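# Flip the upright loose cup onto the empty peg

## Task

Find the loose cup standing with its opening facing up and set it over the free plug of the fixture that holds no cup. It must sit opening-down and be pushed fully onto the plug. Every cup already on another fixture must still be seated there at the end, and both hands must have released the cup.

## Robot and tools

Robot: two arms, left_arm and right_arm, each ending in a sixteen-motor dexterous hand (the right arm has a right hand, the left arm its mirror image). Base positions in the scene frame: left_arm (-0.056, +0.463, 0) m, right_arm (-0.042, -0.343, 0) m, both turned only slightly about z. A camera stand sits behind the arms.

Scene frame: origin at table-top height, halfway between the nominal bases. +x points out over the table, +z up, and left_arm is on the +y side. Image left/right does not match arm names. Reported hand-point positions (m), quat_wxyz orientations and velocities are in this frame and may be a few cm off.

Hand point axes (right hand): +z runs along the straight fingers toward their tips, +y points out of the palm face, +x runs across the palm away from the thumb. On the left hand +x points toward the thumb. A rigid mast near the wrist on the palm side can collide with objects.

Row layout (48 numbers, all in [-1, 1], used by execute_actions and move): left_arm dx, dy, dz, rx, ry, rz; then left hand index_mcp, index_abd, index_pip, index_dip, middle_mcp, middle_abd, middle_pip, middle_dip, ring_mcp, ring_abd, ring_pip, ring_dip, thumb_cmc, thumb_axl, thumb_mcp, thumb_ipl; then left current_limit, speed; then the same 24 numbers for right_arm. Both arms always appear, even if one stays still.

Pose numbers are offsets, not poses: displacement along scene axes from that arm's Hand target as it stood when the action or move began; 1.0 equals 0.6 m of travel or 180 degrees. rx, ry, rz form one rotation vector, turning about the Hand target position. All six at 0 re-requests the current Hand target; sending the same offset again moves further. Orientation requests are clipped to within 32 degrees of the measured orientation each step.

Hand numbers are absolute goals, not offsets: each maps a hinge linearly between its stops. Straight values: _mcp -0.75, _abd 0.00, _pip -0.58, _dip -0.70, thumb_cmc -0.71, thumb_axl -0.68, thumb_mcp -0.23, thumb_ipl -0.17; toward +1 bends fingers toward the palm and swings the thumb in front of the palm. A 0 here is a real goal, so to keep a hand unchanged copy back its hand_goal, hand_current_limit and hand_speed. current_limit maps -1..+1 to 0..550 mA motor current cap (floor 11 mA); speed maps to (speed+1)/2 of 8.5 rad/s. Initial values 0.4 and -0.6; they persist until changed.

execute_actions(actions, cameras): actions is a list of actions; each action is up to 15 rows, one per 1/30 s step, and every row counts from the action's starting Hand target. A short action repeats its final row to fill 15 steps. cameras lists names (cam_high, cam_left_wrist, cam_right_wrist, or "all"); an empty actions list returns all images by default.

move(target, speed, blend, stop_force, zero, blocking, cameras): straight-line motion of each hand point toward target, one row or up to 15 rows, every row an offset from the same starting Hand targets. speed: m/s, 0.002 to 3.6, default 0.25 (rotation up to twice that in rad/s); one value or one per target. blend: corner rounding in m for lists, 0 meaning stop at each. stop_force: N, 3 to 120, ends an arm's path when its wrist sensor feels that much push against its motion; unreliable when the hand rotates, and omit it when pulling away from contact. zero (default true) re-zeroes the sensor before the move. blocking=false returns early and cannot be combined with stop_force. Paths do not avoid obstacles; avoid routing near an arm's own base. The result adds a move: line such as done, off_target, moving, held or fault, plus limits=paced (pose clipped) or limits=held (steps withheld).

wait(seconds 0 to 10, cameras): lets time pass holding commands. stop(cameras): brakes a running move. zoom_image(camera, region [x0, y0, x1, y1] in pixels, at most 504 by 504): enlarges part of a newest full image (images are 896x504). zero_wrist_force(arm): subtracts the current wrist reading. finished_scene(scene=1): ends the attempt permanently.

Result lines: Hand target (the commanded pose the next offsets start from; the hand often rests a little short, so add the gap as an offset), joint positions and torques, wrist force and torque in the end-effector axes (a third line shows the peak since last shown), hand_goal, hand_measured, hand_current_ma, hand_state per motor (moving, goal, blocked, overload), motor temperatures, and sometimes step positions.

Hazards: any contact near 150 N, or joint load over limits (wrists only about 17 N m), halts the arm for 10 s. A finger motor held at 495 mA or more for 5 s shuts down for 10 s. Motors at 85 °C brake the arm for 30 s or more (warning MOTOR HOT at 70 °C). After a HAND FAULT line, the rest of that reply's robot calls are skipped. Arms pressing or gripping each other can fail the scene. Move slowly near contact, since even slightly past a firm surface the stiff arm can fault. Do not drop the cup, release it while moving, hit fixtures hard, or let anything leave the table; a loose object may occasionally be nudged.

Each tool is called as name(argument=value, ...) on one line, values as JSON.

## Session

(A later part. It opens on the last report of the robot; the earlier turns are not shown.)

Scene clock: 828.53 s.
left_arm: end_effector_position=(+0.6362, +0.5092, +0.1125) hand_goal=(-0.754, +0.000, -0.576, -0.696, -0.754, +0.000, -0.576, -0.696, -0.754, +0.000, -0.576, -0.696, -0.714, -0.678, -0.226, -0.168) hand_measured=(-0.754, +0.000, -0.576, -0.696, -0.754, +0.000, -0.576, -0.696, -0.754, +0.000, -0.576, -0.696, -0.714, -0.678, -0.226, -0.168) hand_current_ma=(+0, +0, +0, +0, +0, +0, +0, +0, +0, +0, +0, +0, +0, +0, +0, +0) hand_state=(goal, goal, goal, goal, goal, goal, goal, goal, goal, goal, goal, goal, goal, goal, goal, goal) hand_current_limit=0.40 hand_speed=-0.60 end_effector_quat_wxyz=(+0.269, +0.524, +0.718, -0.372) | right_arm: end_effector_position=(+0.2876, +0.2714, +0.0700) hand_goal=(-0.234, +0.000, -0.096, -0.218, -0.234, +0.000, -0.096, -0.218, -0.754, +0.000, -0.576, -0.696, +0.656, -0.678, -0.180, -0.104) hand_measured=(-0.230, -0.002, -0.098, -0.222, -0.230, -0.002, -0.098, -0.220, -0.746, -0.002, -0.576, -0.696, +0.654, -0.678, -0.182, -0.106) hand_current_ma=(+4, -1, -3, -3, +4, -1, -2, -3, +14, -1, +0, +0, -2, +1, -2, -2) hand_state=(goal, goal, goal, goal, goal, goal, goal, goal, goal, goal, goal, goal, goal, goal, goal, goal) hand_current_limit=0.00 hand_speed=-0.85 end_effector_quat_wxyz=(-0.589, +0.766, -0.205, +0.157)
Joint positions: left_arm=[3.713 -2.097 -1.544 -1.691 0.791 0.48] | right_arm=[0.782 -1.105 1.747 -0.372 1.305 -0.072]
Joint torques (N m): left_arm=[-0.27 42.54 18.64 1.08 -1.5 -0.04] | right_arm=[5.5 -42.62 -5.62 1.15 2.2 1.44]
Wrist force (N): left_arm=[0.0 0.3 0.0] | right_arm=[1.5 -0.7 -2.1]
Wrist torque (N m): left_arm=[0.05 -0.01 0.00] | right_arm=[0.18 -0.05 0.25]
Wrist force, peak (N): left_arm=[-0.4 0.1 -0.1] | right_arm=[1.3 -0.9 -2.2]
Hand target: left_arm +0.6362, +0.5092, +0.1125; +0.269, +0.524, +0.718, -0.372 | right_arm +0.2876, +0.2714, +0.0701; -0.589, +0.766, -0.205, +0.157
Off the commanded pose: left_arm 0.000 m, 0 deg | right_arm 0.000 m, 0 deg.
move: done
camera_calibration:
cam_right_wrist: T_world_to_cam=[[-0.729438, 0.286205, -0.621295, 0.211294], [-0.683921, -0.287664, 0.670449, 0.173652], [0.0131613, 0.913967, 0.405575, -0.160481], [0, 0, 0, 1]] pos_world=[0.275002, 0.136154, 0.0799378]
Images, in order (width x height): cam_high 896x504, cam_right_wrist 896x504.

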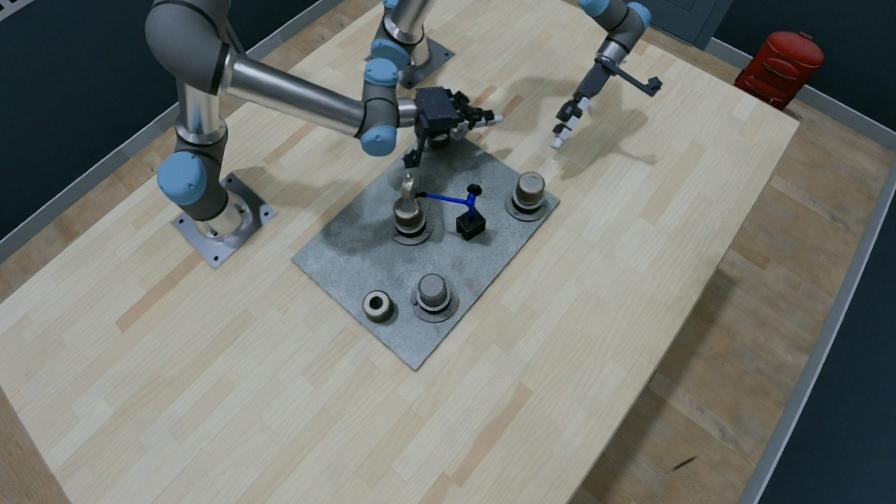

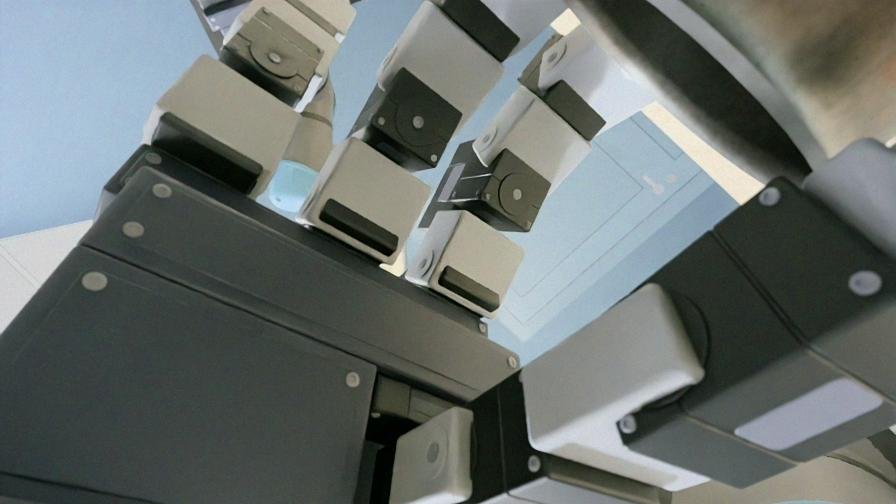

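move(target=[0,0,0,0,0,0,-0.754,0,-0.576,-0.696,-0.754,0,-0.576,-0.696,-0.754,0,-0.576,-0.696,-0.714,-0.678,-0.226,-0.168,0.4,-0.6,0,0,0,0,0,0,-0.123,0,0.036,-0.116,-0.123,0,0.036,-0.116,-0.754,0,-0.576,-0.696,0.656,-0.678,-0.045,-0.016,0.0,-0.92], speed=0.05, cameras=["cam_high", "cam_right_wrist"])

zoom_image(camera="cam_high", region=[380, 70, 500, 170])

Scene clock: 835.23 s.
left_arm: end_effector_position=(+0.6362, +0.5092, +0.1125) hand_goal=(-0.754, +0.000, -0.576, -0.696, -0.754, +0.000, -0.576, -0.696, -0.754, +0.000, -0.576, -0.696, -0.714, -0.678, -0.226, -0.168) hand_measured=(-0.754, +0.000, -0.576, -0.696, -0.754, +0.000, -0.576, -0.696, -0.754, +0.000, -0.576, -0.696, -0.714, -0.678, -0.226, -0.168) hand_current_ma=(+0, +0, +0, +0, +0, +0, +0, +0, +0, +0, +0, +0, +0, +0, +0, +0) hand_state=(goal, goal, goal, goal, goal, goal, goal, goal, goal, goal, goal, goal, goal, goal, goal, goal) hand_current_limit=0.40 hand_speed=-0.60 end_effector_quat_wxyz=(+0.269, +0.524, +0.718, -0.372) | right_arm: end_effector_position=(+0.2876, +0.2714, +0.0701) hand_goal=(-0.124, +0.000, +0.036, -0.116, -0.124, +0.000, +0.036, -0.116, -0.754, +0.000, -0.576, -0.696, +0.656, -0.678, -0.046, -0.016) hand_measured=(-0.184, -0.006, -0.042, -0.146, -0.184, +0.008, -0.034, -0.146, -0.746, -0.002, -0.576, -0.696, +0.654, -0.678, -0.136, -0.050) hand_current_ma=(-185, -8, -237, -67, -180, +11, -209, -67, +14, -1, +0, +0, -3, +1, -275, -115) hand_state=(blocked, goal, blocked, blocked, blocked, goal, blocked, blocked, goal, goal, goal, goal, goal, goal, blocked, blocked) hand_current_limit=0.00 hand_speed=-0.92 end_effector_quat_wxyz=(-0.589, +0.766, -0.205, +0.157)
Joint positions: left_arm=[3.713 -2.097 -1.544 -1.691 0.791 0.48] | right_arm=[0.782 -1.105 1.747 -0.372 1.305 -0.072]
Joint torques (N m): left_arm=[-0.11 42.45 18.72 1.08 -1.5 -0.11] | right_arm=[6.7 -42.7 -5.66 0.9 1.72 1.32]
Wrist force (N): left_arm=[-0.1 0.1 -0.3] | right_arm=[1.1 0.5 -1.4]
Wrist torque (N m): left_arm=[0.03 0.01 -0.02] | right_arm=[0.27 -0.01 0.22]
Wrist force, peak (N): left_arm=[-0.2 -0.2 0.3] | right_arm=[1.3 -0.8 -2.2]
Hand target: left_arm +0.6362, +0.5092, +0.1125; +0.269, +0.524, +0.718, -0.372 | right_arm +0.2876, +0.2714, +0.0701; -0.589, +0.766, -0.205, +0.157
Off the commanded pose: left_arm 0.000 m, 0 deg | right_arm 0.000 m, 0 deg.
move: done
camera_calibration:
cam_right_wrist: T_world_to_cam=[[-0.729438, 0.286205, -0.621295, 0.211221], [-0.683921, -0.287664, 0.670449, 0.173584], [0.0131613, 0.913967, 0.405575, -0.16048], [0, 0, 0, 1]] pos_world=[0.274902, 0.136154, 0.0799378]
Images, in order (width x height): cam_high 896x504, cam_right_wrist 896x504.

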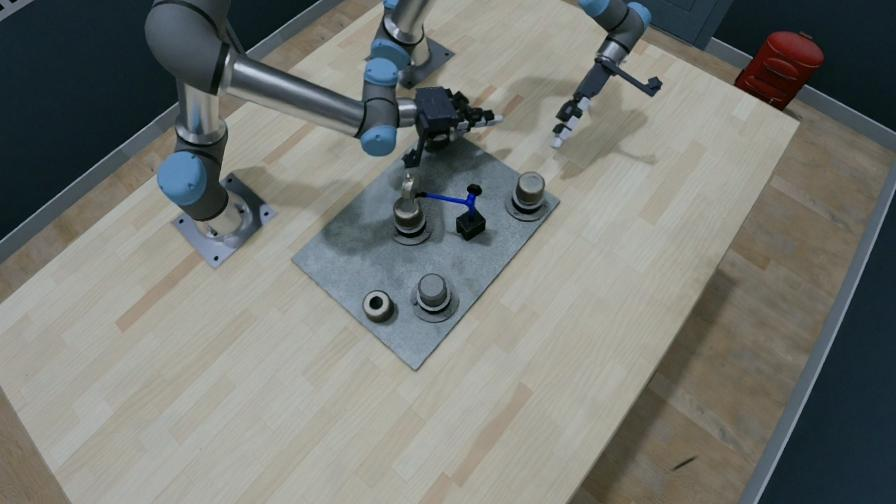

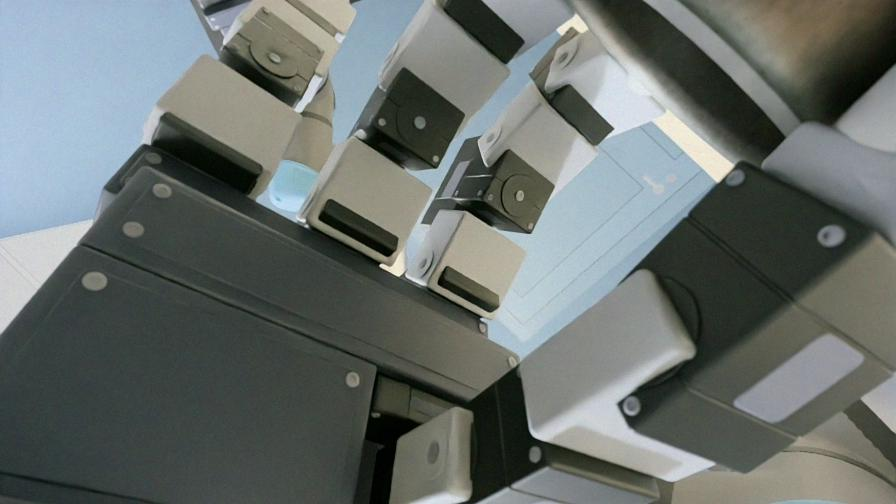

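Scaled by 4.200 from the camera's 896x504 image, which has a finer 1280x720 frame.

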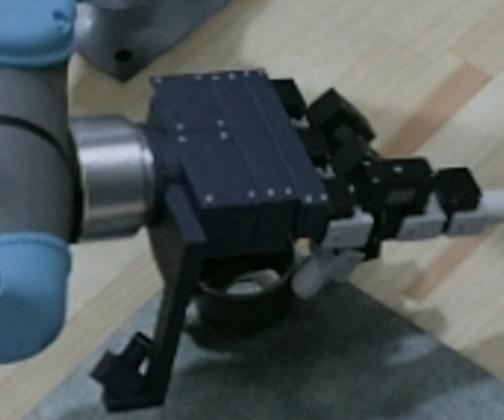

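move(target=[[0,0,0,0,0,0,-0.754,0,-0.576,-0.696,-0.754,0,-0.576,-0.696,-0.754,0,-0.576,-0.696,-0.714,-0.678,-0.226,-0.168,0.4,-0.6,0,0,0,0,0,0,-0.1,0,0.06,-0.09,-0.1,0,0.06,-0.09,-0.754,0,-0.576,-0.696,0.656,-0.678,0.0,0.0,0.4,-0.9],[0,0,0,0,0,0,-0.754,0,-0.576,-0.696,-0.754,0,-0.576,-0.696,-0.754,0,-0.576,-0.696,-0.714,-0.678,-0.226,-0.168,0.4,-0.6,0,0,0.07,0,0,0,-0.1,0,0.06,-0.09,-0.1,0,0.06,-0.09,-0.754,0,-0.576,-0.696,0.656,-0.678,0.0,0.0,0.4,-0.9]], speed=0.05, cameras=["cam_high", "cam_right_wrist"])

zoom_image(camera="cam_high", region=[380, 60, 500, 160])

Scene clock: 850.67 s.
left_arm: end_effector_position=(+0.6362, +0.5092, +0.1125) hand_goal=(-0.754, +0.000, -0.576, -0.696, -0.754, +0.000, -0.576, -0.696, -0.754, +0.000, -0.576, -0.696, -0.714, -0.678, -0.226, -0.168) hand_measured=(-0.754, +0.000, -0.576, -0.696, -0.754, +0.000, -0.576, -0.696, -0.754, +0.000, -0.576, -0.696, -0.714, -0.678, -0.226, -0.168) hand_current_ma=(+0, +0, +0, +0, +0, +0, +0, +0, +0, +0, +0, +0, +0, +0, +0, +0) hand_state=(goal, goal, goal, goal, goal, goal, goal, goal, goal, goal, goal, goal, goal, goal, goal, goal) hand_current_limit=0.40 hand_speed=-0.60 end_effector_quat_wxyz=(+0.269, +0.524, +0.718, -0.372) | right_arm: end_effector_position=(+0.2875, +0.2714, +0.1120) hand_goal=(-0.100, +0.000, +0.060, -0.090, -0.100, +0.000, +0.060, -0.090, -0.754, +0.000, -0.576, -0.696, +0.656, -0.678, +0.000, +0.000) hand_measured=(-0.184, -0.012, -0.036, -0.136, -0.184, +0.016, -0.028, -0.138, -0.746, -0.002, -0.576, -0.696, +0.652, -0.678, -0.136, -0.048) hand_current_ma=(-289, -17, -317, -122, -282, +23, -280, -125, +14, -1, +0, +0, -5, +1, -385, -182) hand_state=(blocked, goal, blocked, blocked, blocked, goal, blocked, blocked, goal, goal, goal, goal, goal, goal, blocked, blocked) hand_current_limit=0.40 hand_speed=-0.90 end_effector_quat_wxyz=(-0.589, +0.766, -0.205, +0.157)
Joint positions: left_arm=[3.713 -2.097 -1.544 -1.691 0.791 0.48] | right_arm=[0.782 -1.161 1.705 -0.274 1.305 -0.072]
Joint torques (N m): left_arm=[0.62 42.41 18.57 1.18 -1.54 -0.12] | right_arm=[4.09 -43.61 -34.45 0.28 0.89 -0.2]
Wrist force (N): left_arm=[-0.3 0.2 0.1] | right_arm=[0.9 1.4 -1.4]
Wrist torque (N m): left_arm=[0.02 0.04 -0.03] | right_arm=[0.27 0.03 0.21]
Wrist force, peak (N): left_arm=[-0.4 -0.2 -0.2] | right_arm=[1.1 2.2 -1.6]
Hand target: left_arm +0.6362, +0.5092, +0.1125; +0.269, +0.524, +0.718, -0.372 | right_arm +0.2876, +0.2714, +0.1121; -0.589, +0.766, -0.205, +0.157
Off the commanded pose: left_arm 0.000 m, 0 deg | right_arm 0.000 m, 0 deg.
move: done
camera_calibration:
cam_right_wrist: T_world_to_cam=[[-0.729438, 0.286205, -0.621295, 0.237286], [-0.683921, -0.287664, 0.670449, 0.145454], [0.0131613, 0.913967, 0.405575, -0.177605], [0, 0, 0, 1]] pos_world=[0.274902, 0.136254, 0.121938]
Images, in order (width x height): cam_high 896x504, cam_right_wrist 896x504.

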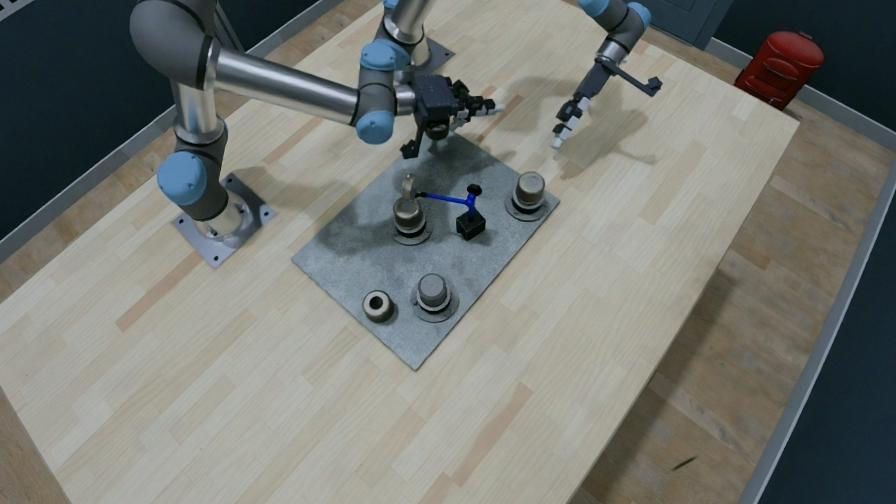

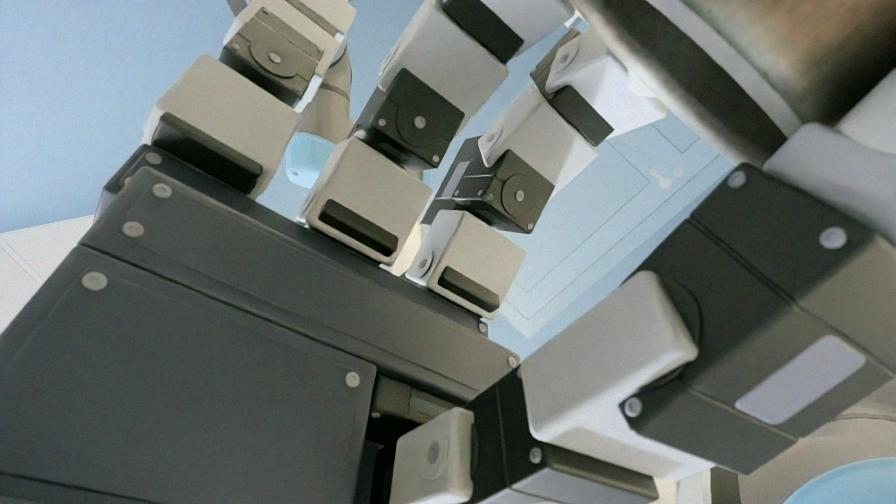

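Scaled by 4.200 from the camera's 896x504 image, which has a finer 1280x720 frame.

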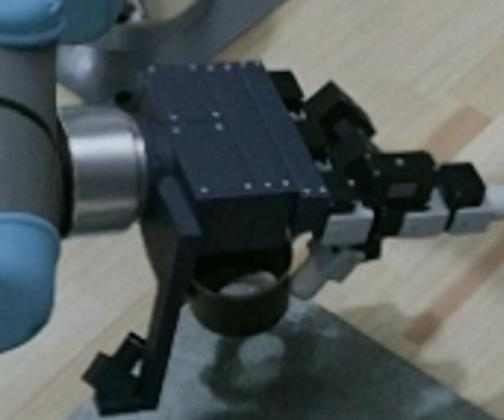

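move(target=[[0,0,0,0,0,0,-0.754,0,-0.576,-0.696,-0.754,0,-0.576,-0.696,-0.754,0,-0.576,-0.696,-0.714,-0.678,-0.226,-0.168,0.4,-0.6,0,0,0.3967,0,0,0,-0.1,0,0.06,-0.09,-0.1,0,0.06,-0.09,-0.754,0,-0.576,-0.696,0.656,-0.678,0.0,0.0,0.4,-0.9],[0,0,0,0,0,0,-0.754,0,-0.576,-0.696,-0.754,0,-0.576,-0.696,-0.754,0,-0.576,-0.696,-0.714,-0.678,-0.226,-0.168,0.4,-0.6,0.5265,-0.6373,0.3967,0,0,0,-0.1,0,0.06,-0.09,-0.1,0,0.06,-0.09,-0.754,0,-0.576,-0.696,0.656,-0.678,0.0,0.0,0.4,-0.9],[0,0,0,0,0,0,-0.754,0,-0.576,-0.696,-0.754,0,-0.576,-0.696,-0.754,0,-0.576,-0.696,-0.714,-0.678,-0.226,-0.168,0.4,-0.6,0.5265,-0.6373,0.2133,0,0,0,-0.1,0,0.06,-0.09,-0.1,0,0.06,-0.09,-0.754,0,-0.576,-0.696,0.656,-0.678,0.0,0.0,0.4,-0.9]], speed=[0.2,0.25,0.2], blend=[0.08,0.08,0], cameras=["cam_high","cam_right_wrist"])

Scene clock: 919.17 s.
left_arm: end_effector_position=(+0.6362, +0.5092, +0.1125) hand_goal=(-0.754, +0.000, -0.576, -0.696, -0.754, +0.000, -0.576, -0.696, -0.754, +0.000, -0.576, -0.696, -0.714, -0.678, -0.226, -0.168) hand_measured=(-0.754, +0.000, -0.576, -0.696, -0.754, +0.000, -0.576, -0.696, -0.754, +0.000, -0.576, -0.696, -0.714, -0.678, -0.226, -0.168) hand_current_ma=(+0, +0, +0, +0, +0, +0, +0, +0, +0, +0, +0, +0, +0, +0, +0, +0) hand_state=(goal, goal, goal, goal, goal, goal, goal, goal, goal, goal, goal, goal, goal, goal, goal, goal) hand_current_limit=0.40 hand_speed=-0.60 end_effector_quat_wxyz=(+0.269, +0.524, +0.718, -0.372) | right_arm: end_effector_position=(+0.6034, -0.1110, +0.2401) hand_goal=(-0.100, +0.000, +0.060, -0.090, -0.100, +0.000, +0.060, -0.090, -0.754, +0.000, -0.576, -0.696, +0.656, -0.678, +0.000, +0.000) hand_measured=(-0.184, -0.014, -0.036, -0.136, -0.184, +0.018, -0.026, -0.136, -0.744, -0.002, -0.576, -0.696, +0.650, -0.678, -0.136, -0.048) hand_current_ma=(-289, -20, -314, -120, -282, +27, -272, -118, +15, -1, +0, +0, -8, +1, -385, -182) hand_state=(blocked, goal, blocked, blocked, blocked, goal, blocked, blocked, goal, goal, goal, goal, goal, goal, blocked, blocked) hand_current_limit=0.40 hand_speed=-0.90 end_effector_quat_wxyz=(-0.589, +0.766, -0.205, +0.157)
Joint positions: left_arm=[3.713 -2.097 -1.544 -1.691 0.791 0.48] | right_arm=[-0.145 -1.017 1.177 0.477 0.448 -0.587]
Joint torques (N m): left_arm=[-0.09 42.82 18.82 1.02 -1.63 -0.16] | right_arm=[-10.4 -49.25 -8.23 -1.09 0.5 0.88]
Wrist force (N): left_arm=[-0.3 0.0 -0.1] | right_arm=[1.3 1.6 -1.2]
Wrist torque (N m): left_arm=[0.01 0.04 -0.02] | right_arm=[0.26 -0.02 0.32]
Wrist force, peak (N): left_arm=[0.2 0.4 0.3] | right_arm=[1.3 3.0 -1.1]
Hand target: left_arm +0.6362, +0.5092, +0.1125; +0.269, +0.524, +0.718, -0.372 | right_arm +0.6035, -0.1110, +0.2400; -0.589, +0.766, -0.205, +0.157
Off the commanded pose: left_arm 0.000 m, 0 deg | right_arm 0.000 m, 0 deg.
move: done; blend cut to 0.055 m at target 2
camera_calibration:
cam_right_wrist: T_world_to_cam=[[-0.729458, 0.28613, -0.621305, 0.656683], [-0.6839, -0.287735, 0.670439, 0.165657], [0.0130614, 0.913968, 0.405575, 0.115884], [0, 0, 0, 1]] pos_world=[0.590802, -0.246146, 0.249938]
Images, in order (width x height): cam_high 896x504, cam_right_wrist 896x504.

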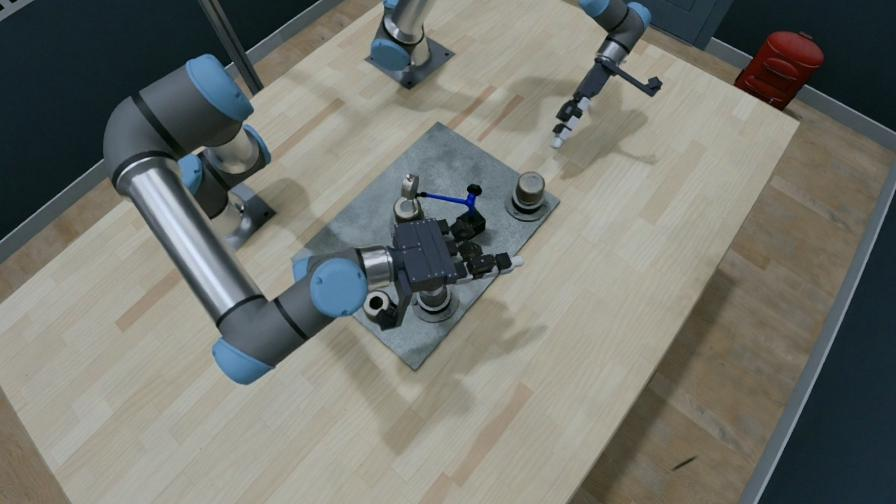

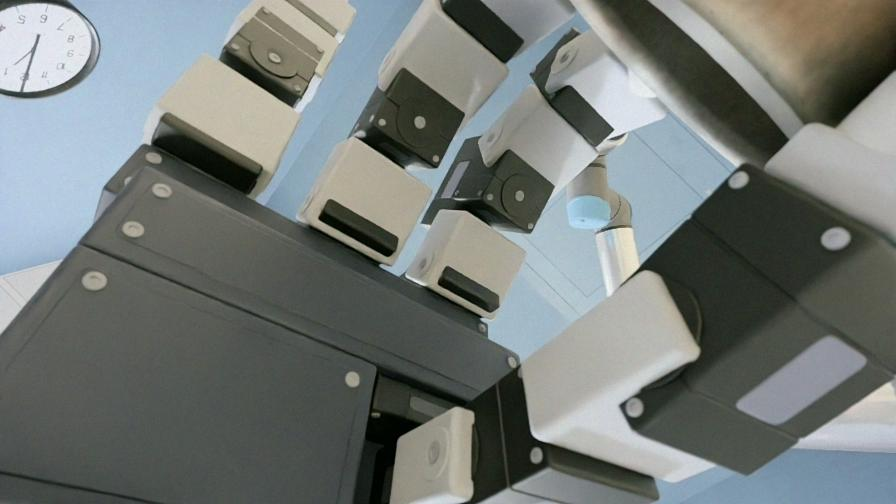

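zoom_image(camera="cam_high", region=[340, 200, 540, 340])

zoom_image(camera="cam_right_wrist", region=[550, 0, 896, 200])

Scaled by 2.520 from the camera's 896x504 image, which has a finer 1280x720 frame.

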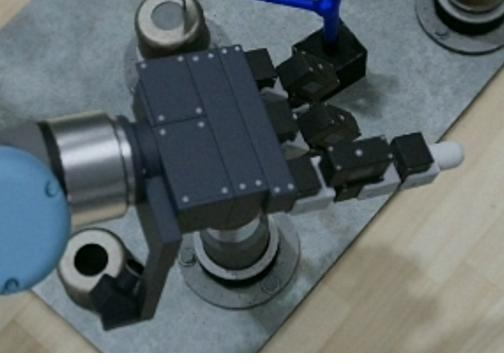

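Scaled by 1.457 from the camera's 896x504 image, which has a finer 1280x720 frame.

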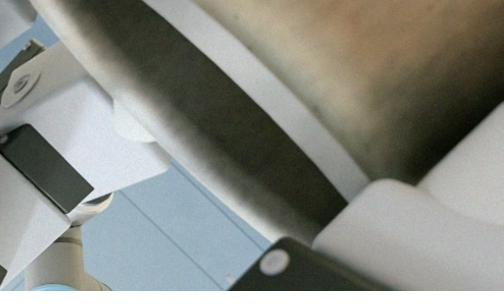

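zoom_image(camera="cam_high", region=[405, 265, 465, 325])

Scaled by 8.400 from the camera's 896x504 image, which has a finer 1280x720 frame.

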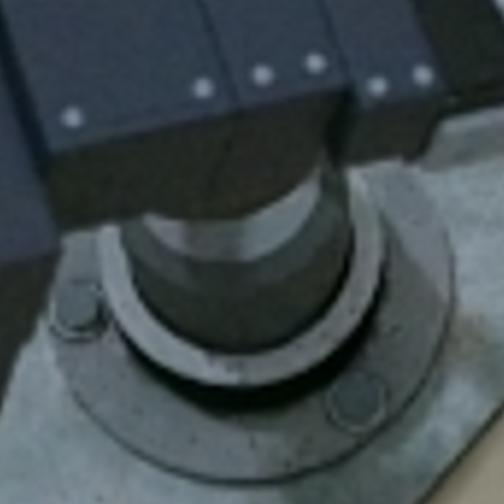

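move(target=[0,0,0,0,0,0,-0.754,0,-0.576,-0.696,-0.754,0,-0.576,-0.696,-0.754,0,-0.576,-0.696,-0.714,-0.678,-0.226,-0.168,0.4,-0.6,-0.0075,0.0083,-0.0667,0,0,0,-0.1,0,0.06,-0.09,-0.1,0,0.06,-0.09,-0.754,0,-0.576,-0.696,0.656,-0.678,0.0,0.0,0.4,-0.9], speed=0.12, cameras=["cam_high"])

zoom_image(camera="cam_high", region=[405, 265, 465, 325])

Scene clock: 980.33 s.
left_arm: end_effector_position=(+0.6362, +0.5092, +0.1125) hand_goal=(-0.754, +0.000, -0.576, -0.696, -0.754, +0.000, -0.576, -0.696, -0.754, +0.000, -0.576, -0.696, -0.714, -0.678, -0.226, -0.168) hand_measured=(-0.754, +0.000, -0.576, -0.696, -0.754, +0.000, -0.576, -0.696, -0.754, +0.000, -0.576, -0.696, -0.714, -0.678, -0.226, -0.168) hand_current_ma=(+0, +0, +0, +0, +0, +0, +0, +0, +0, +0, +0, +0, +0, +0, +0, +0) hand_state=(goal, goal, goal, goal, goal, goal, goal, goal, goal, goal, goal, goal, goal, goal, goal, goal) hand_current_limit=0.40 hand_speed=-0.60 end_effector_quat_wxyz=(+0.269, +0.524, +0.718, -0.372) | right_arm: end_effector_position=(+0.5990, -0.1060, +0.2000) hand_goal=(-0.100, +0.000, +0.060, -0.090, -0.100, +0.000, +0.060, -0.090, -0.754, +0.000, -0.576, -0.696, +0.656, -0.678, +0.000, +0.000) hand_measured=(-0.184, -0.014, -0.036, -0.136, -0.184, +0.018, -0.026, -0.136, -0.744, -0.002, -0.576, -0.696, +0.650, -0.678, -0.136, -0.048) hand_current_ma=(-289, -20, -314, -120, -282, +27, -272, -118, +15, -1, +0, +0, -8, +1, -385, -182) hand_state=(blocked, goal, blocked, blocked, blocked, goal, blocked, blocked, goal, goal, goal, goal, goal, goal, blocked, blocked) hand_current_limit=0.40 hand_speed=-0.90 end_effector_quat_wxyz=(-0.589, +0.766, -0.205, +0.157)
Joint positions: left_arm=[3.713 -2.097 -1.544 -1.691 0.791 0.48] | right_arm=[-0.137 -1.008 1.266 0.369 0.454 -0.577]
Joint torques (N m): left_arm=[0.01 42.33 18.24 1.1 -1.69 -0.09] | right_arm=[6.66 -41.38 -6.39 -1.25 1 1.55]
Wrist force (N): left_arm=[-0.3 0.1 0.0] | right_arm=[1.0 1.4 -1.4]
Wrist torque (N m): left_arm=[0.01 0.04 -0.04] | right_arm=[0.25 0.00 0.23]
Wrist force, peak (N): left_arm=[-0.5 0.0 0.0] | right_arm=[1.0 2.4 -1.4]
Hand target: left_arm +0.6362, +0.5092, +0.1125; +0.269, +0.524, +0.718, -0.372 | right_arm +0.5990, -0.1060, +0.2000; -0.589, +0.766, -0.205, +0.157
Off the commanded pose: left_arm 0.000 m, 0 deg | right_arm 0.000 m, 0 deg.
move: done
Images, in order (width x height): cam_high 896x504.

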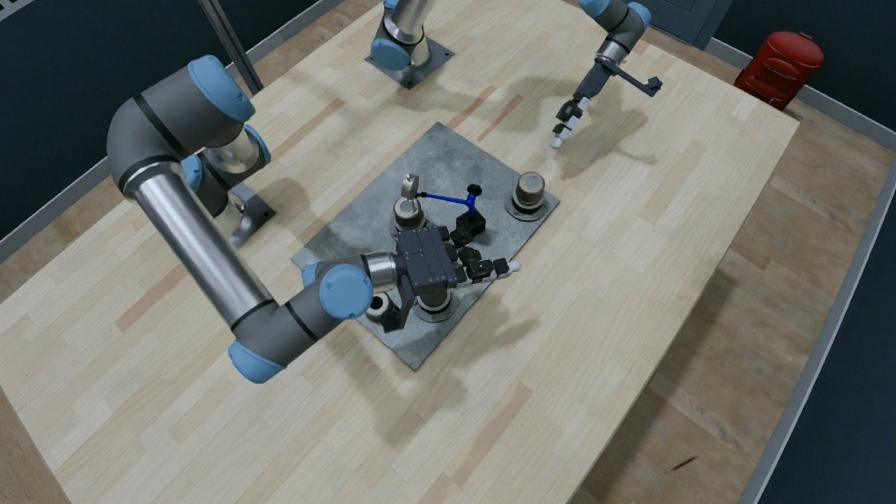

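Scaled by 8.400 from the camera's 896x504 image, which has a finer 1280x720 frame.

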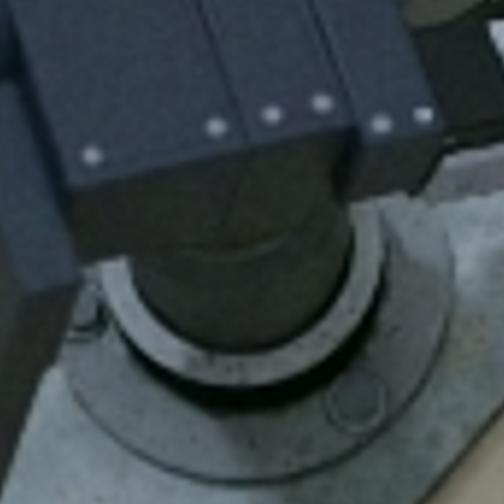

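move(target=[0,0,0,0,0,0,-0.754,0,-0.576,-0.696,-0.754,0,-0.576,-0.696,-0.754,0,-0.576,-0.696,-0.714,-0.678,-0.226,-0.168,0.4,-0.6,-0.0050,0.0067,-0.0250,0,0,0,-0.1,0,0.06,-0.09,-0.1,0,0.06,-0.09,-0.754,0,-0.576,-0.696,0.656,-0.678,0.0,0.0,0.4,-0.9], speed=0.05)

move(target=[0,0,0,0,0,0,-0.754,0,-0.576,-0.696,-0.754,0,-0.576,-0.696,-0.754,0,-0.576,-0.696,-0.714,-0.678,-0.226,-0.168,0.4,-0.6,0,0,-0.0500,0,0,0,-0.1,0,0.06,-0.09,-0.1,0,0.06,-0.09,-0.754,0,-0.576,-0.696,0.656,-0.678,0.0,0.0,0.4,-0.9], speed=0.008, stop_force=4, cameras=["cam_high"])

zoom_image(camera="cam_high", region=[405, 265, 465, 325])

Scene clock: 995.93 s.
left_arm: end_effector_position=(+0.6362, +0.5092, +0.1125) hand_goal=(-0.754, +0.000, -0.576, -0.696, -0.754, +0.000, -0.576, -0.696, -0.754, +0.000, -0.576, -0.696, -0.714, -0.678, -0.226, -0.168) hand_measured=(-0.754, +0.000, -0.576, -0.696, -0.754, +0.000, -0.576, -0.696, -0.754, +0.000, -0.576, -0.696, -0.714, -0.678, -0.226, -0.168) hand_current_ma=(+0, +0, +0, +0, +0, +0, +0, +0, +0, +0, +0, +0, +0, +0, +0, +0) hand_state=(goal, goal, goal, goal, goal, goal, goal, goal, goal, goal, goal, goal, goal, goal, goal, goal) hand_current_limit=0.40 hand_speed=-0.60 end_effector_quat_wxyz=(+0.269, +0.524, +0.718, -0.372) | right_arm: end_effector_position=(+0.5960, -0.1020, +0.1851) hand_goal=(-0.100, +0.000, +0.060, -0.090, -0.100, +0.000, +0.060, -0.090, -0.754, +0.000, -0.576, -0.696, +0.656, -0.678, +0.000, +0.000) hand_measured=(-0.184, -0.014, -0.036, -0.136, -0.184, +0.018, -0.026, -0.136, -0.744, -0.002, -0.576, -0.696, +0.650, -0.678, -0.136, -0.048) hand_current_ma=(-289, -20, -314, -120, -282, +27, -272, -118, +15, -1, +0, +0, -8, +1, -385, -182) hand_state=(blocked, goal, blocked, blocked, blocked, goal, blocked, blocked, goal, goal, goal, goal, goal, goal, blocked, blocked) hand_current_limit=0.40 hand_speed=-0.90 end_effector_quat_wxyz=(-0.589, +0.766, -0.205, +0.157)
Joint positions: left_arm=[3.713 -2.097 -1.544 -1.691 0.791 0.48] | right_arm=[-0.13 -1.006 1.302 0.324 0.459 -0.568]
Joint torques (N m): left_arm=[0.08 43.14 18.3 1.05 -1.68 -0.18] | right_arm=[6.76 -37.49 -7.16 -0.93 0.86 1.35]
Wrist force (N): left_arm=[0.0 0.0 0.2] | right_arm=[1.5 1.4 -1.4]
Wrist torque (N m): left_arm=[-0.01 0.01 0.00] | right_arm=[0.26 -0.05 0.26]
Wrist force, peak (N): left_arm=[-0.1 -0.2 -0.4] | right_arm=[1.3 1.8 -1.6]
Hand target: left_arm +0.6362, +0.5092, +0.1125; +0.269, +0.524, +0.718, -0.372 | right_arm +0.5960, -0.1020, +0.1850; -0.589, +0.766, -0.205, +0.157
Off the commanded pose: left_arm 0.000 m, 0 deg | right_arm 0.000 m, 0 deg.
move: done

Scene clock: 998.83 s.
left_arm: end_effector_position=(+0.6362, +0.5092, +0.1125) hand_goal=(-0.754, +0.000, -0.576, -0.696, -0.754, +0.000, -0.576, -0.696, -0.754, +0.000, -0.576, -0.696, -0.714, -0.678, -0.226, -0.168) hand_measured=(-0.754, +0.000, -0.576, -0.696, -0.754, +0.000, -0.576, -0.696, -0.754, +0.000, -0.576, -0.696, -0.714, -0.678, -0.226, -0.168) hand_current_ma=(+0, +0, +0, +0, +0, +0, +0, +0, +0, +0, +0, +0, +0, +0, +0, +0) hand_state=(goal, goal, goal, goal, goal, goal, goal, goal, goal, goal, goal, goal, goal, goal, goal, goal) hand_current_limit=0.40 hand_speed=-0.60 end_effector_quat_wxyz=(+0.269, +0.524, +0.718, -0.372) | right_arm: end_effector_position=(+0.5960, -0.1020, +0.1713) hand_goal=(-0.100, +0.000, +0.060, -0.090, -0.100, +0.000, +0.060, -0.090, -0.754, +0.000, -0.576, -0.696, +0.656, -0.678, +0.000, +0.000) hand_measured=(-0.184, -0.014, -0.034, -0.126, -0.184, +0.018, -0.024, -0.126, -0.744, -0.002, -0.576, -0.696, +0.650, -0.678, -0.138, -0.048) hand_current_ma=(-289, -20, -308, -84, -282, +28, -264, -89, +15, -1, +0, +0, -8, +1, -385, -182) hand_state=(blocked, goal, blocked, blocked, blocked, goal, blocked, blocked, goal, goal, goal, goal, goal, goal, blocked, blocked) hand_current_limit=0.40 hand_speed=-0.90 end_effector_quat_wxyz=(-0.589, +0.766, -0.205, +0.157)
Joint positions: left_arm=[3.713 -2.097 -1.544 -1.691 0.791 0.48] | right_arm=[-0.13 -0.996 1.322 0.293 0.459 -0.568]
Joint torques (N m): left_arm=[0.26 42.74 18.26 1.13 -1.65 -0.03] | right_arm=[5.54 -49.36 -35.05 3.2 1.02 -0.58]
Wrist force (N): left_arm=[-0.1 -0.1 -0.1] | right_arm=[1.2 1.7 -1.4]
Wrist torque (N m): left_arm=[0.00 0.01 -0.01] | right_arm=[0.29 0.00 0.23]
Wrist force, peak (N): left_arm=[-0.3 0.1 0.3] | right_arm=[1.6 -3.3 -2.0]
Hand target: left_arm +0.6362, +0.5092, +0.1125; +0.269, +0.524, +0.718, -0.372 | right_arm +0.5960, -0.1020, +0.1713; -0.589, +0.766, -0.205, +0.157 (not the last commanded pose)
Off the commanded pose: left_arm 0.000 m, 0 deg | right_arm 0.016 m, 0 deg.
move: contact (right_arm)
Images, in order (width x height): cam_high 896x504.

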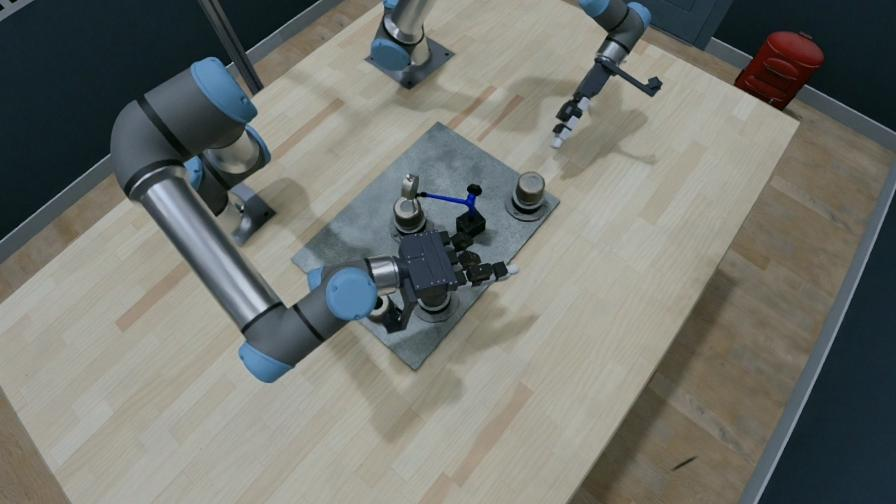

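Scaled by 8.400 from the camera's 896x504 image, which has a finer 1280x720 frame.

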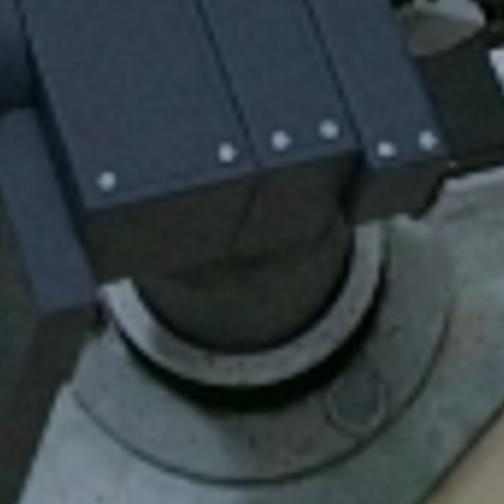

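move(target=[0,0,0,0,0,0,-0.754,0,-0.576,-0.696,-0.754,0,-0.576,-0.696,-0.754,0,-0.576,-0.696,-0.714,-0.678,-0.226,-0.168,0.4,-0.6,0,0,0,0,0,0,-0.274,0,-0.212,-0.333,-0.274,0,-0.212,-0.333,-0.754,0,-0.576,-0.696,0.656,-0.678,-0.315,-0.168,0.4,-0.93], cameras=["cam_high","cam_right_wrist"])

zoom_image(camera="cam_high", region=[405, 265, 465, 325])

Scene clock: 1008.17 s.
left_arm: end_effector_position=(+0.6362, +0.5092, +0.1125) hand_goal=(-0.754, +0.000, -0.576, -0.696, -0.754, +0.000, -0.576, -0.696, -0.754, +0.000, -0.576, -0.696, -0.714, -0.678, -0.226, -0.168) hand_measured=(-0.754, +0.000, -0.576, -0.696, -0.754, +0.000, -0.576, -0.696, -0.754, +0.000, -0.576, -0.696, -0.714, -0.678, -0.226, -0.168) hand_current_ma=(+0, +0, +0, +0, +0, +0, +0, +0, +0, +0, +0, +0, +0, +0, +0, +0) hand_state=(goal, goal, goal, goal, goal, goal, goal, goal, goal, goal, goal, goal, goal, goal, goal, goal) hand_current_limit=0.40 hand_speed=-0.60 end_effector_quat_wxyz=(+0.269, +0.524, +0.718, -0.372) | right_arm: end_effector_position=(+0.5960, -0.1020, +0.1713) hand_goal=(-0.274, +0.000, -0.212, -0.334, -0.274, +0.000, -0.212, -0.334, -0.754, +0.000, -0.576, -0.696, +0.656, -0.678, -0.316, -0.168) hand_measured=(-0.260, -0.004, -0.208, -0.332, -0.260, +0.004, -0.208, -0.332, -0.744, -0.002, -0.576, -0.696, +0.652, -0.678, -0.310, -0.166) hand_current_ma=(+28, -3, +6, +3, +29, +3, +5, +2, +15, -1, +0, +0, -6, +1, +11, +4) hand_state=(goal, goal, goal, goal, goal, goal, goal, goal, goal, goal, goal, goal, goal, goal, goal, goal) hand_current_limit=0.40 hand_speed=-0.93 end_effector_quat_wxyz=(-0.589, +0.766, -0.205, +0.157)
Joint positions: left_arm=[3.713 -2.097 -1.544 -1.691 0.791 0.48] | right_arm=[-0.13 -0.996 1.322 0.293 0.459 -0.568]
Joint torques (N m): left_arm=[0.31 42.77 17.92 1.04 -1.68 -0.14] | right_arm=[2.09 -35.25 -19.89 3.03 1.09 -0.62]
Wrist force (N): left_arm=[0.1 -0.5 -0.2] | right_arm=[1.4 -0.6 -2.0]
Wrist torque (N m): left_arm=[-0.04 -0.02 0.01] | right_arm=[0.18 -0.02 0.24]
Wrist force, peak (N): left_arm=[0.0 -0.5 0.3] | right_arm=[1.9 -2.9 -2.7]
Hand target: left_arm +0.6362, +0.5092, +0.1125; +0.269, +0.524, +0.718, -0.372 | right_arm +0.5960, -0.1020, +0.1713; -0.589, +0.766, -0.205, +0.157
Off the commanded pose: left_arm 0.000 m, 0 deg | right_arm 0.000 m, 0 deg.
move: done
camera_calibration:
cam_right_wrist: T_world_to_cam=[[-0.729438, 0.286205, -0.621295, 0.60603], [-0.683921, -0.287664, 0.670449, 0.209272], [0.0131613, 0.913967, 0.405575, 0.135559], [0, 0, 0, 1]] pos_world=[0.583402, -0.237146, 0.181238]
Images, in order (width x height): cam_high 896x504, cam_right_wrist 896x504.

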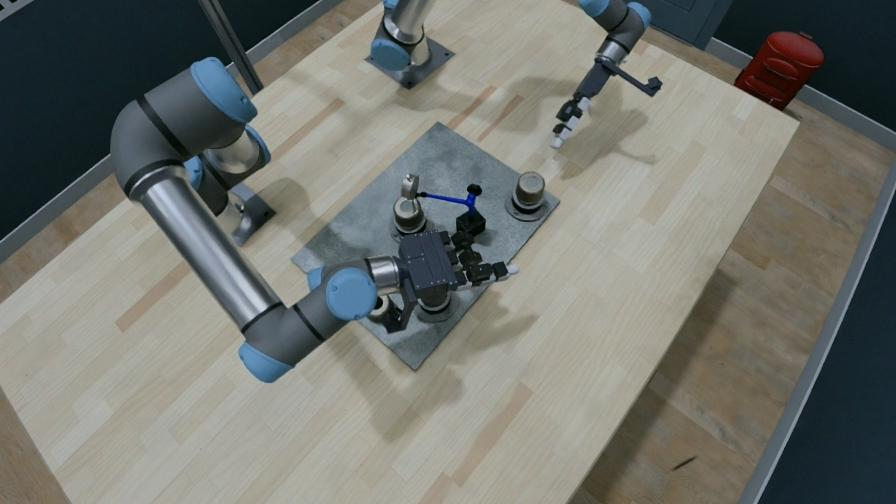

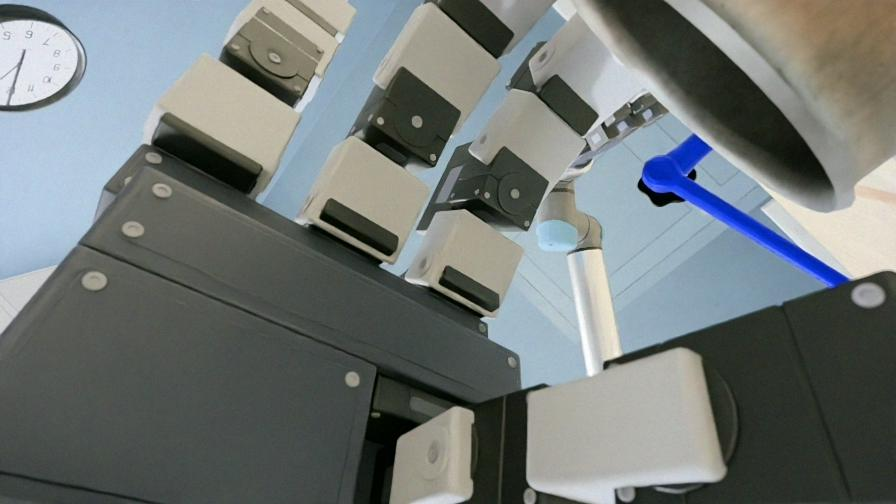

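Scaled by 8.400 from the camera's 896x504 image, which has a finer 1280x720 frame.

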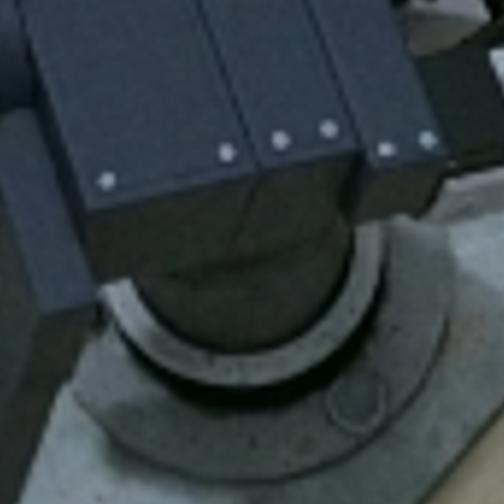

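move(target=[[0,0,0,0,0,0,-0.754,0,-0.576,-0.696,-0.754,0,-0.576,-0.696,-0.754,0,-0.576,-0.696,-0.714,-0.678,-0.226,-0.168,0.4,-0.6,0,0,0.2145,0,0,0,-0.274,0,-0.212,-0.334,-0.274,0,-0.212,-0.334,-0.754,0,-0.576,-0.696,0.656,-0.678,-0.316,-0.168,0.4,-0.6],[0,0,0,0,0,0,-0.754,0,-0.576,-0.696,-0.754,0,-0.576,-0.696,-0.754,0,-0.576,-0.696,-0.714,-0.678,-0.226,-0.168,0.4,-0.6,0.0067,-0.0417,0.2478,0.0722,-0.0417,0,-0.274,0,-0.212,-0.334,-0.274,0,-0.212,-0.334,-0.754,0,-0.576,-0.696,0.656,-0.678,-0.316,-0.168,0.4,-0.6],[0,0,0,0,0,0,-0.754,0,-0.576,-0.696,-0.754,0,-0.576,-0.696,-0.754,0,-0.576,-0.696,-0.714,-0.678,-0.226,-0.168,0.4,-0.6,0.0067,-0.0417,0.2478,0.08263,-0.01832,0.19332,-0.274,0,-0.212,-0.334,-0.274,0,-0.212,-0.334,-0.754,0,-0.576,-0.696,0.656,-0.678,-0.316,-0.168,0.4,-0.6],[0,0,0,0,0,0,-0.754,0,-0.576,-0.696,-0.754,0,-0.576,-0.696,-0.754,0,-0.576,-0.696,-0.714,-0.678,-0.226,-0.168,0.4,-0.6,0.0067,-0.0417,0.2478,0.17174,0.47182,0.0872,-0.274,0,-0.212,-0.334,-0.274,0,-0.212,-0.334,-0.754,0,-0.576,-0.696,0.656,-0.678,-0.316,-0.168,0.4,-0.6]], speed=[0.2,0.3,0.4,0.4], blend=[0.02,0,0,0], cameras=["cam_high","cam_right_wrist"])

zoom_image(camera="cam_high", region=[370, 220, 510, 340])

Scene clock: 1228.30 s.
left_arm: end_effector_position=(+0.6362, +0.5092, +0.1125) hand_goal=(-0.754, +0.000, -0.576, -0.696, -0.754, +0.000, -0.576, -0.696, -0.754, +0.000, -0.576, -0.696, -0.714, -0.678, -0.226, -0.168) hand_measured=(-0.754, +0.000, -0.576, -0.696, -0.754, +0.000, -0.576, -0.696, -0.754, +0.000, -0.576, -0.696, -0.714, -0.678, -0.226, -0.168) hand_current_ma=(+0, +0, +0, +0, +0, +0, +0, +0, +0, +0, +0, +0, +0, +0, +0, +0) hand_state=(goal, goal, goal, goal, goal, goal, goal, goal, goal, goal, goal, goal, goal, goal, goal, goal) hand_current_limit=0.40 hand_speed=-0.60 end_effector_quat_wxyz=(+0.269, +0.524, +0.718, -0.372) | right_arm: end_effector_position=(+0.6000, -0.1270, +0.3200) hand_goal=(-0.274, +0.000, -0.212, -0.334, -0.274, +0.000, -0.212, -0.334, -0.754, +0.000, -0.576, -0.696, +0.656, -0.678, -0.316, -0.168) hand_measured=(-0.272, +0.002, -0.208, -0.332, -0.272, +0.002, -0.210, -0.332, -0.750, +0.002, -0.576, -0.696, +0.664, -0.678, -0.314, -0.166) hand_current_ma=(+3, +1, +3, +3, +3, +2, +3, +2, +4, +1, +0, +0, +11, +1, +3, +3) hand_state=(goal, goal, goal, goal, goal, goal, goal, goal, goal, goal, goal, goal, goal, goal, goal, goal) hand_current_limit=0.40 hand_speed=-0.60 end_effector_quat_wxyz=(-0.478, +0.521, -0.478, -0.521)
Joint positions: left_arm=[3.713 -2.097 -1.544 -1.691 0.791 0.48] | right_arm=[-0.178 -0.631 0.674 -0.039 -0.273 1.567]
Joint torques (N m): left_arm=[0.23 43.3 17.97 1.11 -1.81 -0.13] | right_arm=[-10.33 -60.77 -8.33 -1.18 1.85 1.66]
Wrist force (N): left_arm=[-0.1 0.0 0.1] | right_arm=[-0.8 0.0 -0.6]
Wrist torque (N m): left_arm=[-0.01 0.02 -0.01] | right_arm=[0.05 0.13 -0.07]
Wrist force, peak (N): left_arm=[0.0 -0.3 -0.5] | right_arm=[2.8 -0.3 -1.7]
Hand target: left_arm +0.6362, +0.5092, +0.1125; +0.269, +0.524, +0.718, -0.372 | right_arm +0.6000, -0.1270, +0.3200; -0.478, +0.521, -0.478, -0.521
Off the commanded pose: left_arm 0.000 m, 0 deg | right_arm 0.000 m, 0 deg.
move: done
camera_calibration:
cam_right_wrist: T_world_to_cam=[[-0.632129, -0.0075415, 0.774826, 0.166025], [0.557681, -0.698664, 0.448175, -0.620949], [0.537963, 0.71541, 0.445852, -0.254869], [0, 0, 0, 1]] pos_world=[0.588351, -0.250247, 0.263286]
Images, in order (width x height): cam_high 896x504, cam_right_wrist 896x504.

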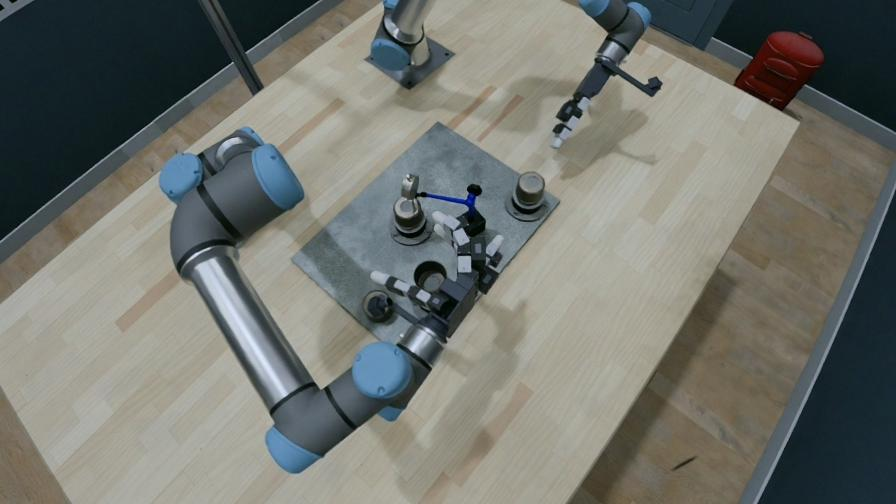

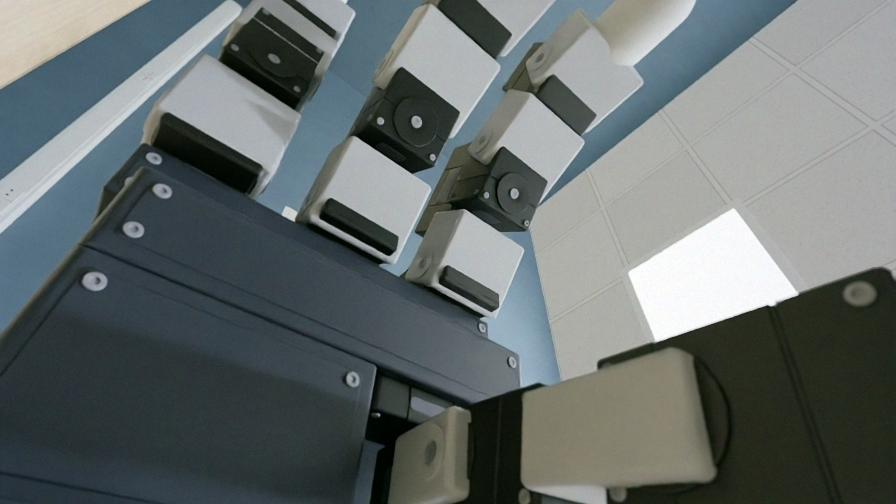

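Scaled by 3.600 from the camera's 896x504 image, which has a finer 1280x720 frame.

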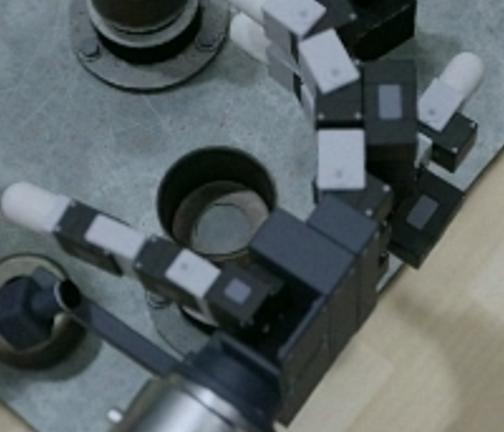

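move(target=[[0,0,0,0,0,0,-0.754,0,-0.576,-0.696,-0.754,0,-0.576,-0.696,-0.754,0,-0.576,-0.696,-0.714,-0.678,-0.226,-0.168,0.4,-0.6,0,0,-0.18,0,0,0,-0.411,0.133,-0.212,-0.261,-0.411,-0.083,-0.212,-0.261,-0.754,0,-0.576,-0.696,0.671,-0.678,-0.337,0.265,0.4,-0.6],[0,0,0,0,0,0,-0.754,0,-0.576,-0.696,-0.754,0,-0.576,-0.696,-0.754,0,-0.576,-0.696,-0.714,-0.678,-0.226,-0.168,0.4,-0.6,0,0,-0.3167,0,0,0,-0.411,0.133,-0.212,-0.261,-0.411,-0.083,-0.212,-0.261,-0.754,0,-0.576,-0.696,0.671,-0.678,-0.337,0.265,0.4,-0.6]], speed=[0.25,0.1], blend=[0.02,0], cameras=["cam_high"])

zoom_image(camera="cam_high", region=[390, 230, 490, 330])

Scene clock: 1256.13 s.
left_arm: end_effector_position=(+0.6362, +0.5092, +0.1125) hand_goal=(-0.754, +0.000, -0.576, -0.696, -0.754, +0.000, -0.576, -0.696, -0.754, +0.000, -0.576, -0.696, -0.714, -0.678, -0.226, -0.168) hand_measured=(-0.754, +0.000, -0.576, -0.696, -0.754, +0.000, -0.576, -0.696, -0.754, +0.000, -0.576, -0.696, -0.714, -0.678, -0.226, -0.168) hand_current_ma=(+0, +0, +0, +0, +0, +0, +0, +0, +0, +0, +0, +0, +0, +0, +0, +0) hand_state=(goal, goal, goal, goal, goal, goal, goal, goal, goal, goal, goal, goal, goal, goal, goal, goal) hand_current_limit=0.40 hand_speed=-0.60 end_effector_quat_wxyz=(+0.269, +0.524, +0.718, -0.372) | right_arm: end_effector_position=(+0.6000, -0.1270, +0.1300) hand_goal=(-0.412, +0.132, -0.212, -0.262, -0.412, -0.084, -0.212, -0.262, -0.754, +0.000, -0.576, -0.696, +0.670, -0.678, -0.338, +0.264) hand_measured=(-0.410, +0.130, -0.210, -0.264, -0.410, -0.070, -0.210, -0.264, -0.752, +0.002, -0.576, -0.696, +0.678, -0.678, -0.336, +0.262) hand_current_ma=(+2, -1, +3, -3, +2, +20, +2, -2, +2, +1, +0, +0, +13, +1, +3, -3) hand_state=(goal, goal, goal, goal, goal, goal, goal, goal, goal, goal, goal, goal, goal, goal, goal, goal) hand_current_limit=0.40 hand_speed=-0.60 end_effector_quat_wxyz=(-0.478, +0.521, -0.478, -0.521)
Joint positions: left_arm=[3.713 -2.097 -1.544 -1.691 0.791 0.48] | right_arm=[-0.178 -0.49 0.899 -0.406 -0.273 1.568]
Joint torques (N m): left_arm=[1.04 43.27 17.58 1.05 -1.86 -0.1] | right_arm=[-9.79 -49.8 -5.66 -1.21 1.67 1.54]
Wrist force (N): left_arm=[-0.1 -0.1 0.0] | right_arm=[-0.2 0.0 -0.7]
Wrist torque (N m): left_arm=[-0.02 0.01 -0.01] | right_arm=[0.06 0.06 -0.01]
Wrist force, peak (N): left_arm=[-0.1 -0.3 0.4] | right_arm=[-2.2 0.9 -0.4]
Hand target: left_arm +0.6362, +0.5092, +0.1125; +0.269, +0.524, +0.718, -0.372 | right_arm +0.6000, -0.1270, +0.1300; -0.478, +0.521, -0.478, -0.521
Off the commanded pose: left_arm 0.000 m, 0 deg | right_arm 0.000 m, 0 deg.
move: done
Images, in order (width x height): cam_high 896x504.

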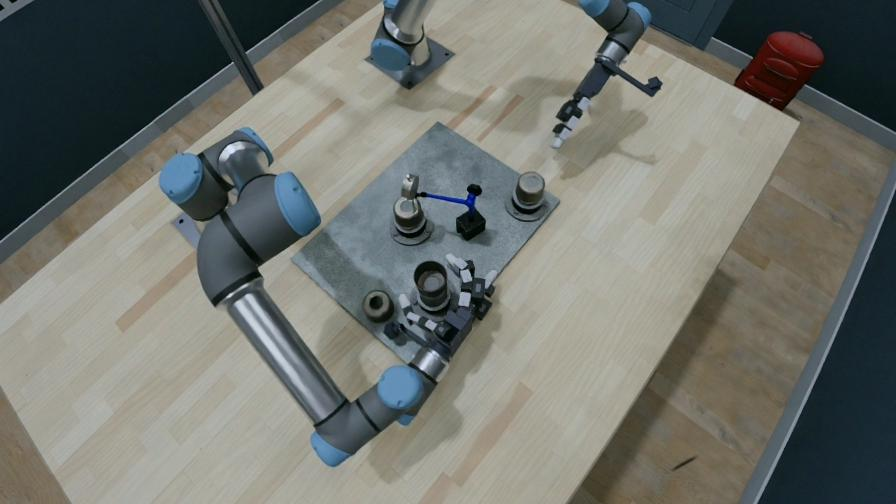

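Scaled by 5.040 from the camera's 896x504 image, which has a finer 1280x720 frame.

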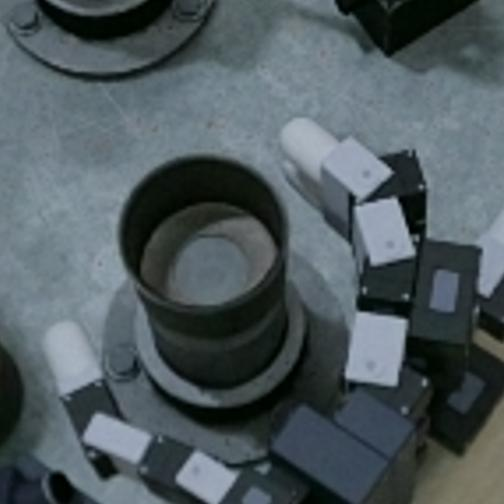

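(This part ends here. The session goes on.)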